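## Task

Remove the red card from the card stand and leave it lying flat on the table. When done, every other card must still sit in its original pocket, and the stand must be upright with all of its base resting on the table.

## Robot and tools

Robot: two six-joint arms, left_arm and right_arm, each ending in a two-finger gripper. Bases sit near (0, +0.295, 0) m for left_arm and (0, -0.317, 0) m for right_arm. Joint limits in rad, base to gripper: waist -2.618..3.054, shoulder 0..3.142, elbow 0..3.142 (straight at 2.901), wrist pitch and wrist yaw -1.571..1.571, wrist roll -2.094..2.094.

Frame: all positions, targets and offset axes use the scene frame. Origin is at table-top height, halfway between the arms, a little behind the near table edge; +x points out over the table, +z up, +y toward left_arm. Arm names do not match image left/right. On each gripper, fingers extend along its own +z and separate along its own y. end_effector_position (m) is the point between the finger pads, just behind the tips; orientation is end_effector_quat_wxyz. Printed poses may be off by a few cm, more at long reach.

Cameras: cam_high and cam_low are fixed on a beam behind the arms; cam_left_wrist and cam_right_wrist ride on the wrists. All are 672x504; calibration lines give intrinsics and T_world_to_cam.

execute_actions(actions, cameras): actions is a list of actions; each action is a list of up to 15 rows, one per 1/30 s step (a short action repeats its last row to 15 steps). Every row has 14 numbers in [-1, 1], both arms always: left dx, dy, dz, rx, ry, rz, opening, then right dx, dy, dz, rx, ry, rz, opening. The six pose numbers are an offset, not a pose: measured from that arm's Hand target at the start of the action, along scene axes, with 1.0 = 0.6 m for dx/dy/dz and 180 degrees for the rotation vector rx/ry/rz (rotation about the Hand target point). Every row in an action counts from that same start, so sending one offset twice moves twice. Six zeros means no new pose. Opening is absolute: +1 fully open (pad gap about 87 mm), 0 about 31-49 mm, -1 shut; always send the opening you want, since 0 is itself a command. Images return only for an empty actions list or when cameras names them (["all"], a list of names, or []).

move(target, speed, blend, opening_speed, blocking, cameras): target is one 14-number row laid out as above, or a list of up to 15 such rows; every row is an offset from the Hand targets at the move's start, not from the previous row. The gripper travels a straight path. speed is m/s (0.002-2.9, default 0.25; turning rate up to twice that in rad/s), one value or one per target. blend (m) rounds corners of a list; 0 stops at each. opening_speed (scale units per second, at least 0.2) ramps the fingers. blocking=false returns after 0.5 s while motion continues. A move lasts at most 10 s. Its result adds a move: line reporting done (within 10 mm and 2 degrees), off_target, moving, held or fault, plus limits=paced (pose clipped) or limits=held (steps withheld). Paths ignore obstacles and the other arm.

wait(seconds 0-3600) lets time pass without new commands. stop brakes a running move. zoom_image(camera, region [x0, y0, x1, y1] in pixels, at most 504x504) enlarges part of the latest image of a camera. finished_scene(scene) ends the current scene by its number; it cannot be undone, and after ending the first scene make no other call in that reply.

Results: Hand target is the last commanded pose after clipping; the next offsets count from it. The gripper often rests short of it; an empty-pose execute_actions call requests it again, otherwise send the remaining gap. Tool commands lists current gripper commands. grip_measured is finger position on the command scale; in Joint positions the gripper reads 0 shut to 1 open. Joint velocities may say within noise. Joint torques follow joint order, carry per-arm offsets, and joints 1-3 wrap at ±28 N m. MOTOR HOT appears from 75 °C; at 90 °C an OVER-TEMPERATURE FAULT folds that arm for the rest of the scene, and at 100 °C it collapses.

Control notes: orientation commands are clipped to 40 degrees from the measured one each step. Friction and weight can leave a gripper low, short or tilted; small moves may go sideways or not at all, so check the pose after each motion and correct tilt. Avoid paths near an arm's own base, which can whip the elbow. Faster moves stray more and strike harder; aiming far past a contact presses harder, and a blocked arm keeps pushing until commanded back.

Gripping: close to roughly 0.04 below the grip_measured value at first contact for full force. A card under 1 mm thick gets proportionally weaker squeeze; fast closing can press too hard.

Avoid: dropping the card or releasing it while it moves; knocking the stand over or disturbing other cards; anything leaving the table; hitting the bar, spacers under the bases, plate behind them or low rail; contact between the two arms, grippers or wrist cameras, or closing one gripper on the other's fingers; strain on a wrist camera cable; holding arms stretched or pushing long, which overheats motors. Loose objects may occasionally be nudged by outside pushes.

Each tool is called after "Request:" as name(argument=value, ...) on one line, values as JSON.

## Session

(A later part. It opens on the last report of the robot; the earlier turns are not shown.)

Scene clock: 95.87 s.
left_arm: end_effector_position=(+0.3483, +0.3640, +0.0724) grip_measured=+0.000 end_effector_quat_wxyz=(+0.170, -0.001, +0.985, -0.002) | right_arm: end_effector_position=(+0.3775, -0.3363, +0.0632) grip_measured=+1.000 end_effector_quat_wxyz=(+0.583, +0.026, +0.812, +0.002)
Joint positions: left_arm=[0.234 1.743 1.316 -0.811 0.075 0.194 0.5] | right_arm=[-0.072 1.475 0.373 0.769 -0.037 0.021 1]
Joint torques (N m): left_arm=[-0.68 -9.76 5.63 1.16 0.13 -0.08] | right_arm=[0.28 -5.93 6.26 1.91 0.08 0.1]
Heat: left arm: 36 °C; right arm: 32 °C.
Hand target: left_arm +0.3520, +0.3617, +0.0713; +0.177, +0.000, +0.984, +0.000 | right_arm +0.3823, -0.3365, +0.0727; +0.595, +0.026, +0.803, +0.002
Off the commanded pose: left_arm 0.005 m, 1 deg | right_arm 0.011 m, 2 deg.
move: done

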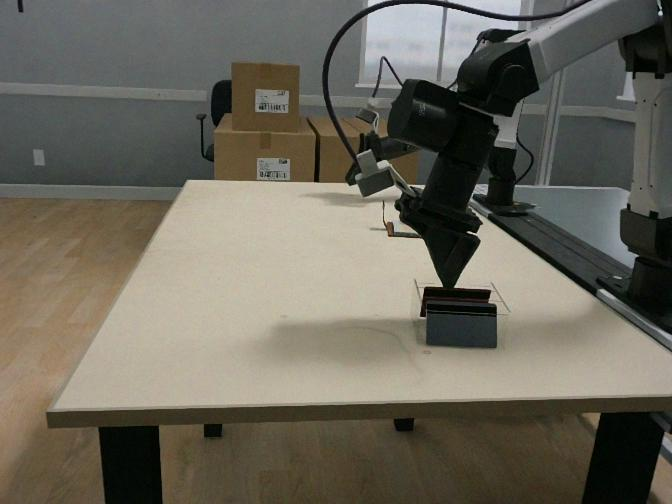

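Request:
move(target=[0,0,0,0,0,0,-0.95,0,0,0,0,0,0,1], opening_speed=0.7, cameras=["cam_low","cam_left_wrist"])

Request:
zoom_image(camera="cam_low", region=[400, 240, 540, 375])

Scene clock: 98.40 s.
left_arm: end_effector_position=(+0.3485, +0.3640, +0.0725) grip_measured=-0.937 end_effector_quat_wxyz=(+0.171, -0.001, +0.985, -0.002) | right_arm: end_effector_position=(+0.3775, -0.3363, +0.0632) grip_measured=+1.000 end_effector_quat_wxyz=(+0.583, +0.026, +0.812, +0.002)
Joint positions: left_arm=[0.234 1.743 1.316 -0.81 0.075 0.194 0.032] | right_arm=[-0.072 1.475 0.373 0.769 -0.037 0.021 1]
Joint torques (N m): left_arm=[-0.8 -9.72 5.7 1.12 0.1 -0.06] | right_arm=[0.29 -5.89 6.15 1.92 0.06 0.08]
Heat: left arm: 36 °C; right arm: 32 °C.
Hand target: left_arm +0.3520, +0.3617, +0.0713; +0.177, -0.001, +0.984, +0.000 | right_arm +0.3823, -0.3365, +0.0727; +0.595, +0.026, +0.803, +0.002
Off the commanded pose: left_arm 0.004 m, 1 deg | right_arm 0.011 m, 2 deg.
move: done
cam_left_wrist: T_world_to_cam=[[0.01488, -0.99975, -0.01677, 0.35872], [-0.92594, -0.0201, 0.37713, 0.34086], [-0.37738, 0.00991, -0.92601, 0.34376]] pos_world=[0.44, 0.36208, 0.19579]

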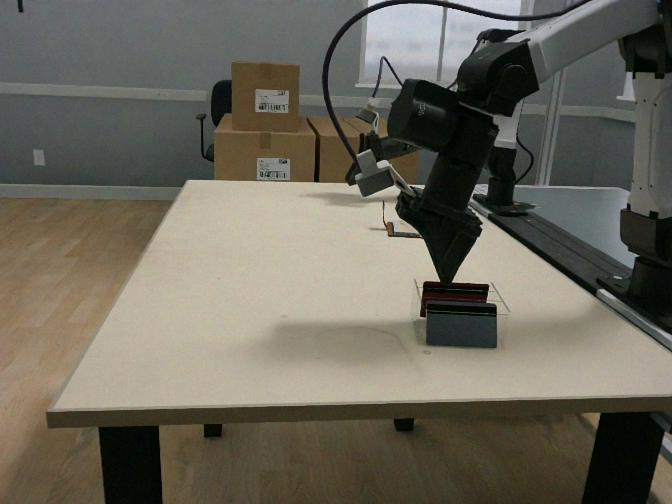

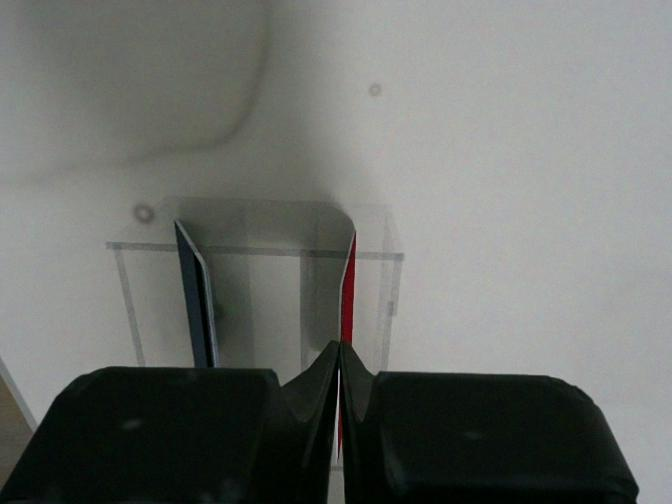

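Scaled by 3.600.

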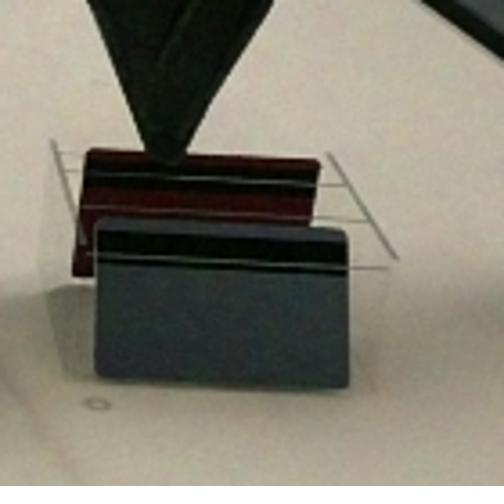

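Request:
move(target=[[0,0,0,0,0,0,-1,0,0,0,0,0,0,1],[0,0,0.03,0,0,0,-1,0,0,0,0,0,0,1],[0.01,-0.01,0.14,0,0,0,-1,0,0,0,0,0,0,1]], speed=0.08, blend=0.005, cameras=["cam_low","cam_left_wrist"])

Scene clock: 104.93 s.
left_arm: end_effector_position=(+0.3526, +0.3560, +0.1495) grip_measured=-0.981 end_effector_quat_wxyz=(+0.171, +0.001, +0.985, -0.004) | right_arm: end_effector_position=(+0.3775, -0.3363, +0.0632) grip_measured=+1.000 end_effector_quat_wxyz=(+0.583, +0.026, +0.812, +0.002)
Joint positions: left_arm=[0.21 1.743 1.623 -1.116 0.072 0.175 0.01] | right_arm=[-0.072 1.475 0.373 0.769 -0.037 0.021 1]
Joint torques (N m): left_arm=[-0.38 -8.95 8.68 0.85 0.08 -0.08] | right_arm=[0.16 -6.04 6.24 1.92 0.07 0.06]
Heat: left arm: 36 °C; right arm: 32 °C.
Hand target: left_arm +0.3581, +0.3556, +0.1553; +0.177, -0.001, +0.984, +0.000 | right_arm +0.3823, -0.3365, +0.0727; +0.595, +0.026, +0.803, +0.002
Off the commanded pose: left_arm 0.008 m, 1 deg | right_arm 0.011 m, 2 deg.
move: done; blend cut to 0 m at target 1
cam_left_wrist: T_world_to_cam=[[0.01029, -0.99986, -0.01347, 0.35304], [-0.9262, -0.0146, 0.37675, 0.31368], [-0.37689, 0.0086, -0.92622, 0.41709]] pos_world=[0.4441, 0.35398, 0.27289]

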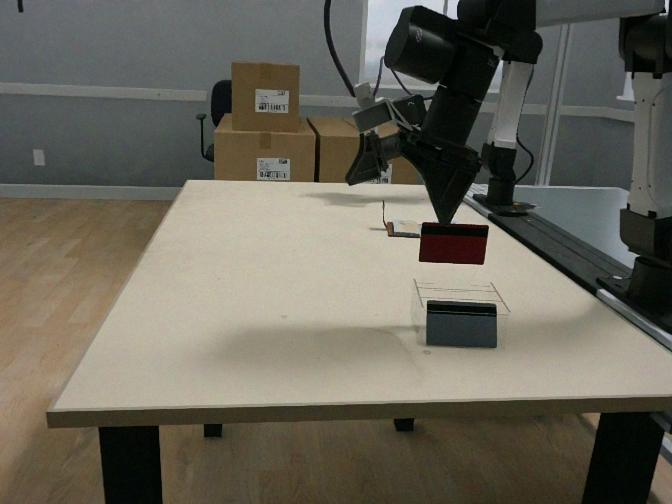

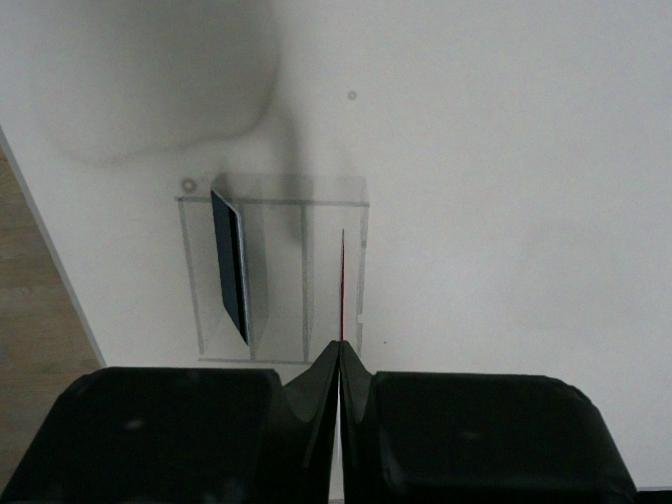

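Request:
move(target=[[0.02,-0.26,0.01,0,0,0,-1,0,0,0,0,0,0,1],[0.037,-0.26,-0.05,-0.346,-0.194,0.375,-1,0,0,0,0,0,0,1]], speed=[0.25,0.25], cameras=["cam_low","cam_high","cam_left_wrist"])

Scene clock: 112.20 s.
left_arm: end_effector_position=(+0.3795, +0.2004, +0.1213) grip_measured=-0.981 end_effector_quat_wxyz=(-0.374, +0.598, -0.603, +0.374) | right_arm: end_effector_position=(+0.3775, -0.3363, +0.0632) grip_measured=+1.000 end_effector_quat_wxyz=(+0.583, +0.026, +0.812, +0.002)
Joint positions: left_arm=[-0.205 1.29 0.511 0.312 -0.201 -1.669 0.009] | right_arm=[-0.072 1.475 0.373 0.769 -0.037 0.021 1]
Joint torques (N m): left_arm=[-0.43 -5.64 5.59 1.99 -0.12 -0.02] | right_arm=[0.23 -5.83 6.28 1.93 0.07 0.07]
Heat: left arm: 36 °C; right arm: 32 °C.
Hand target: left_arm +0.3802, +0.1997, +0.1254; -0.380, +0.596, -0.596, +0.380 | right_arm +0.3823, -0.3365, +0.0727; +0.595, +0.026, +0.803, +0.002
Off the commanded pose: left_arm 0.004 m, 1 deg | right_arm 0.011 m, 2 deg.
move: done
cam_left_wrist: T_world_to_cam=[[0.46288, -0.00066, 0.88642, -0.28433], [-0.59387, -0.74262, 0.30956, 0.37479], [0.65807, -0.66971, -0.34414, 0.075]] pos_world=[0.30484, 0.32837, 0.16183]
Images, in order (width x height): cam_high 672x504, cam_low 672x504, cam_left_wrist 672x504.

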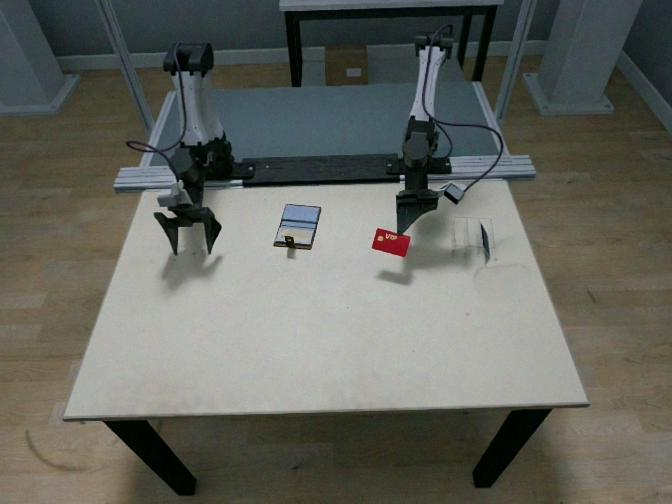

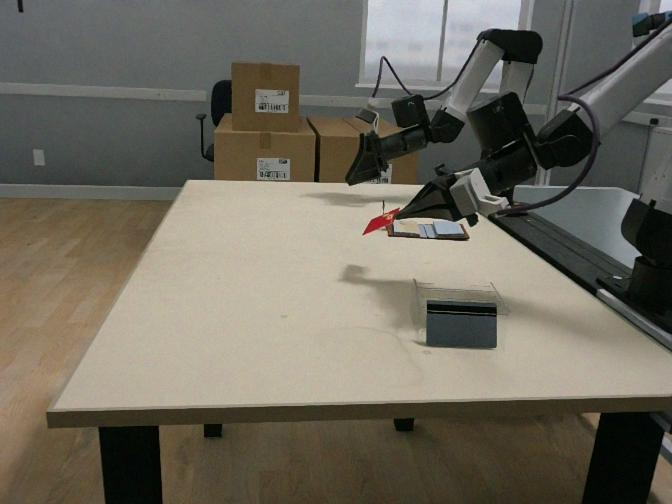

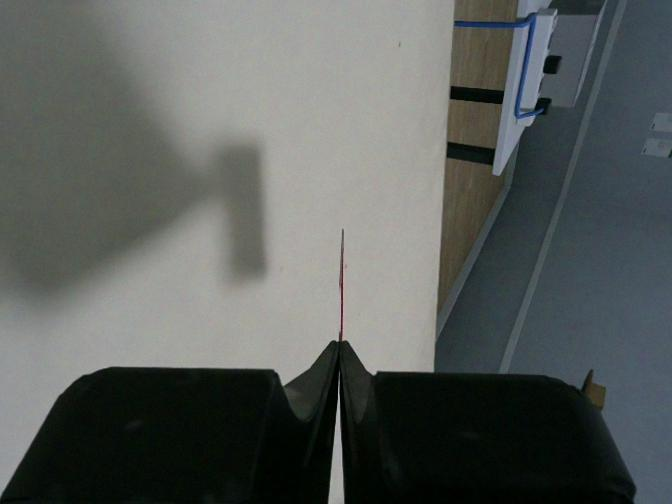

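Request:
move(target=[[0,-0.085,0,0,0,0,-1,0,0,0,0,0,0,1],[0,-0.085,-0.128,0,0,0,-1,0,0,0,0,0,0,1],[0,-0.085,-0.15,0,0,0,-1,0,0,0,0,0,0,1]], speed=[0.2,0.12,0.05], cameras=["cam_low"])

Request:
zoom_image(camera="cam_low", region=[330, 190, 530, 350])

Scene clock: 116.70 s.
left_arm: end_effector_position=(+0.3831, +0.1484, +0.0425) grip_measured=-0.981 end_effector_quat_wxyz=(-0.379, +0.596, -0.592, +0.388) | right_arm: end_effector_position=(+0.3775, -0.3363, +0.0632) grip_measured=+1.000 end_effector_quat_wxyz=(+0.583, +0.026, +0.812, +0.002)
Joint positions: left_arm=[-0.409 1.725 0.412 0.853 -0.386 -1.772 0.01] | right_arm=[-0.072 1.475 0.373 0.769 -0.037 0.021 1]
Joint torques (N m): left_arm=[-0.53 -5.67 3.71 1.82 -0.12 0.11] | right_arm=[0.2 -5.94 6.22 1.92 0.1 0.1]
Heat: left arm: 36 °C; right arm: 33 °C.
Hand target: left_arm +0.3802, +0.1486, +0.0354; -0.380, +0.596, -0.596, +0.380 | right_arm +0.3823, -0.3365, +0.0727; +0.595, +0.026, +0.803, +0.002
Off the commanded pose: left_arm 0.008 m, 1 deg | right_arm 0.011 m, 2 deg.
move: done

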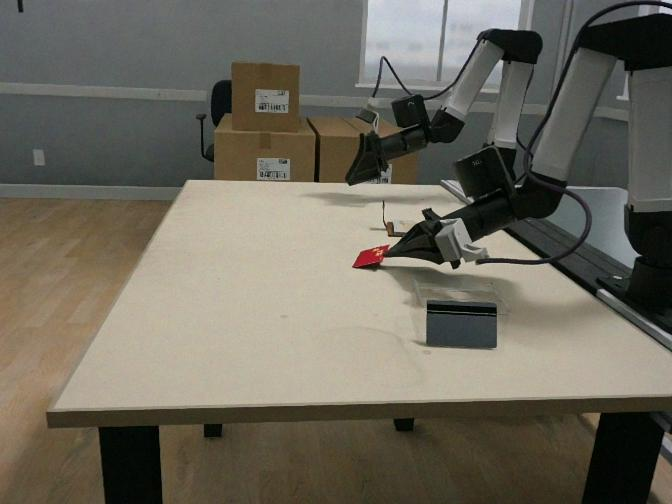

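Scaled by 2.520.

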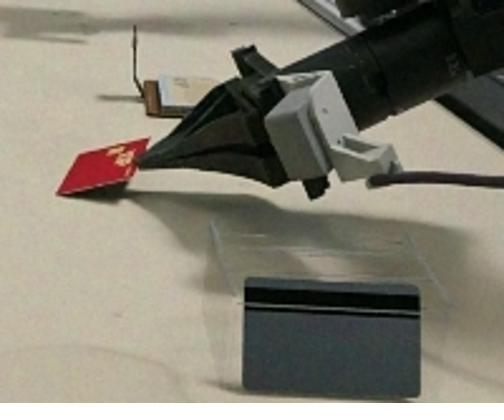

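Request:
move(target=[[0,0,-0.02,0,0,0,-1,0,0,0,0,0,0,1],[0,0,-0.02,0,0,0,-0.8,0,0,0,0,0,0,1],[0,0,-0.024,0,0,0,-0.72,0,0,0,0,0,0,1],[-0.09,0,-0.02,0,0,0,-0.72,0,0,0,0,0,0,1]], speed=[0.05,0.05,0.05,0.07], opening_speed=0.3, cameras=["cam_low","cam_high"])

Request:
zoom_image(camera="cam_low", region=[330, 190, 530, 350])

Scene clock: 122.37 s.
left_arm: end_effector_position=(+0.3311, +0.1464, +0.0258) grip_measured=-0.722 end_effector_quat_wxyz=(-0.379, +0.596, -0.591, +0.390) | right_arm: end_effector_position=(+0.3775, -0.3363, +0.0632) grip_measured=+1.000 end_effector_quat_wxyz=(+0.583, +0.026, +0.812, +0.002)
Joint positions: left_arm=[-0.525 1.703 0.22 1.003 -0.487 -1.83 0.139] | right_arm=[-0.072 1.475 0.373 0.769 -0.037 0.021 1]
Joint torques (N m): left_arm=[-0.53 -8.2 2.44 1.3 -0.19 0.1] | right_arm=[0.14 -5.98 6.2 1.93 0.07 0.07]
Heat: left arm: 35 °C; right arm: 33 °C.
Hand target: left_arm +0.3262, +0.1486, +0.0234; -0.380, +0.596, -0.596, +0.380 | right_arm +0.3823, -0.3365, +0.0727; +0.595, +0.026, +0.803, +0.002
Off the commanded pose: left_arm 0.006 m, 1 deg | right_arm 0.011 m, 2 deg.
move: done; target 2's new opening was sent with left_arm's hand 0.014 m and 2 deg from that target
Images, in order (width x height): cam_high 672x504, cam_low 672x504.

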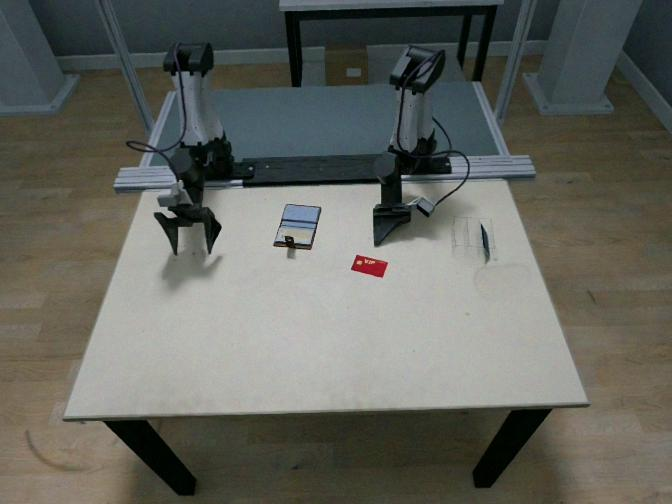

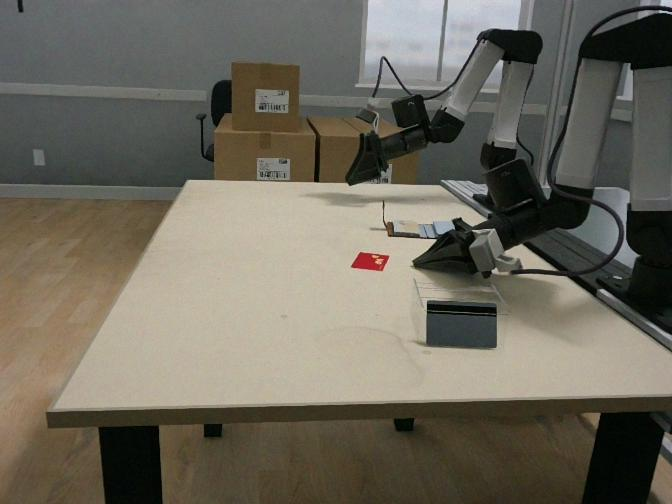

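Scaled by 2.520.

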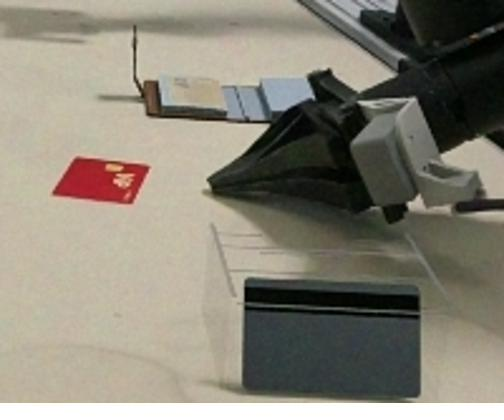

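Card flat; the stand is upright.

Request:
finished_scene(scene=3)

The scene is finished: the task was done.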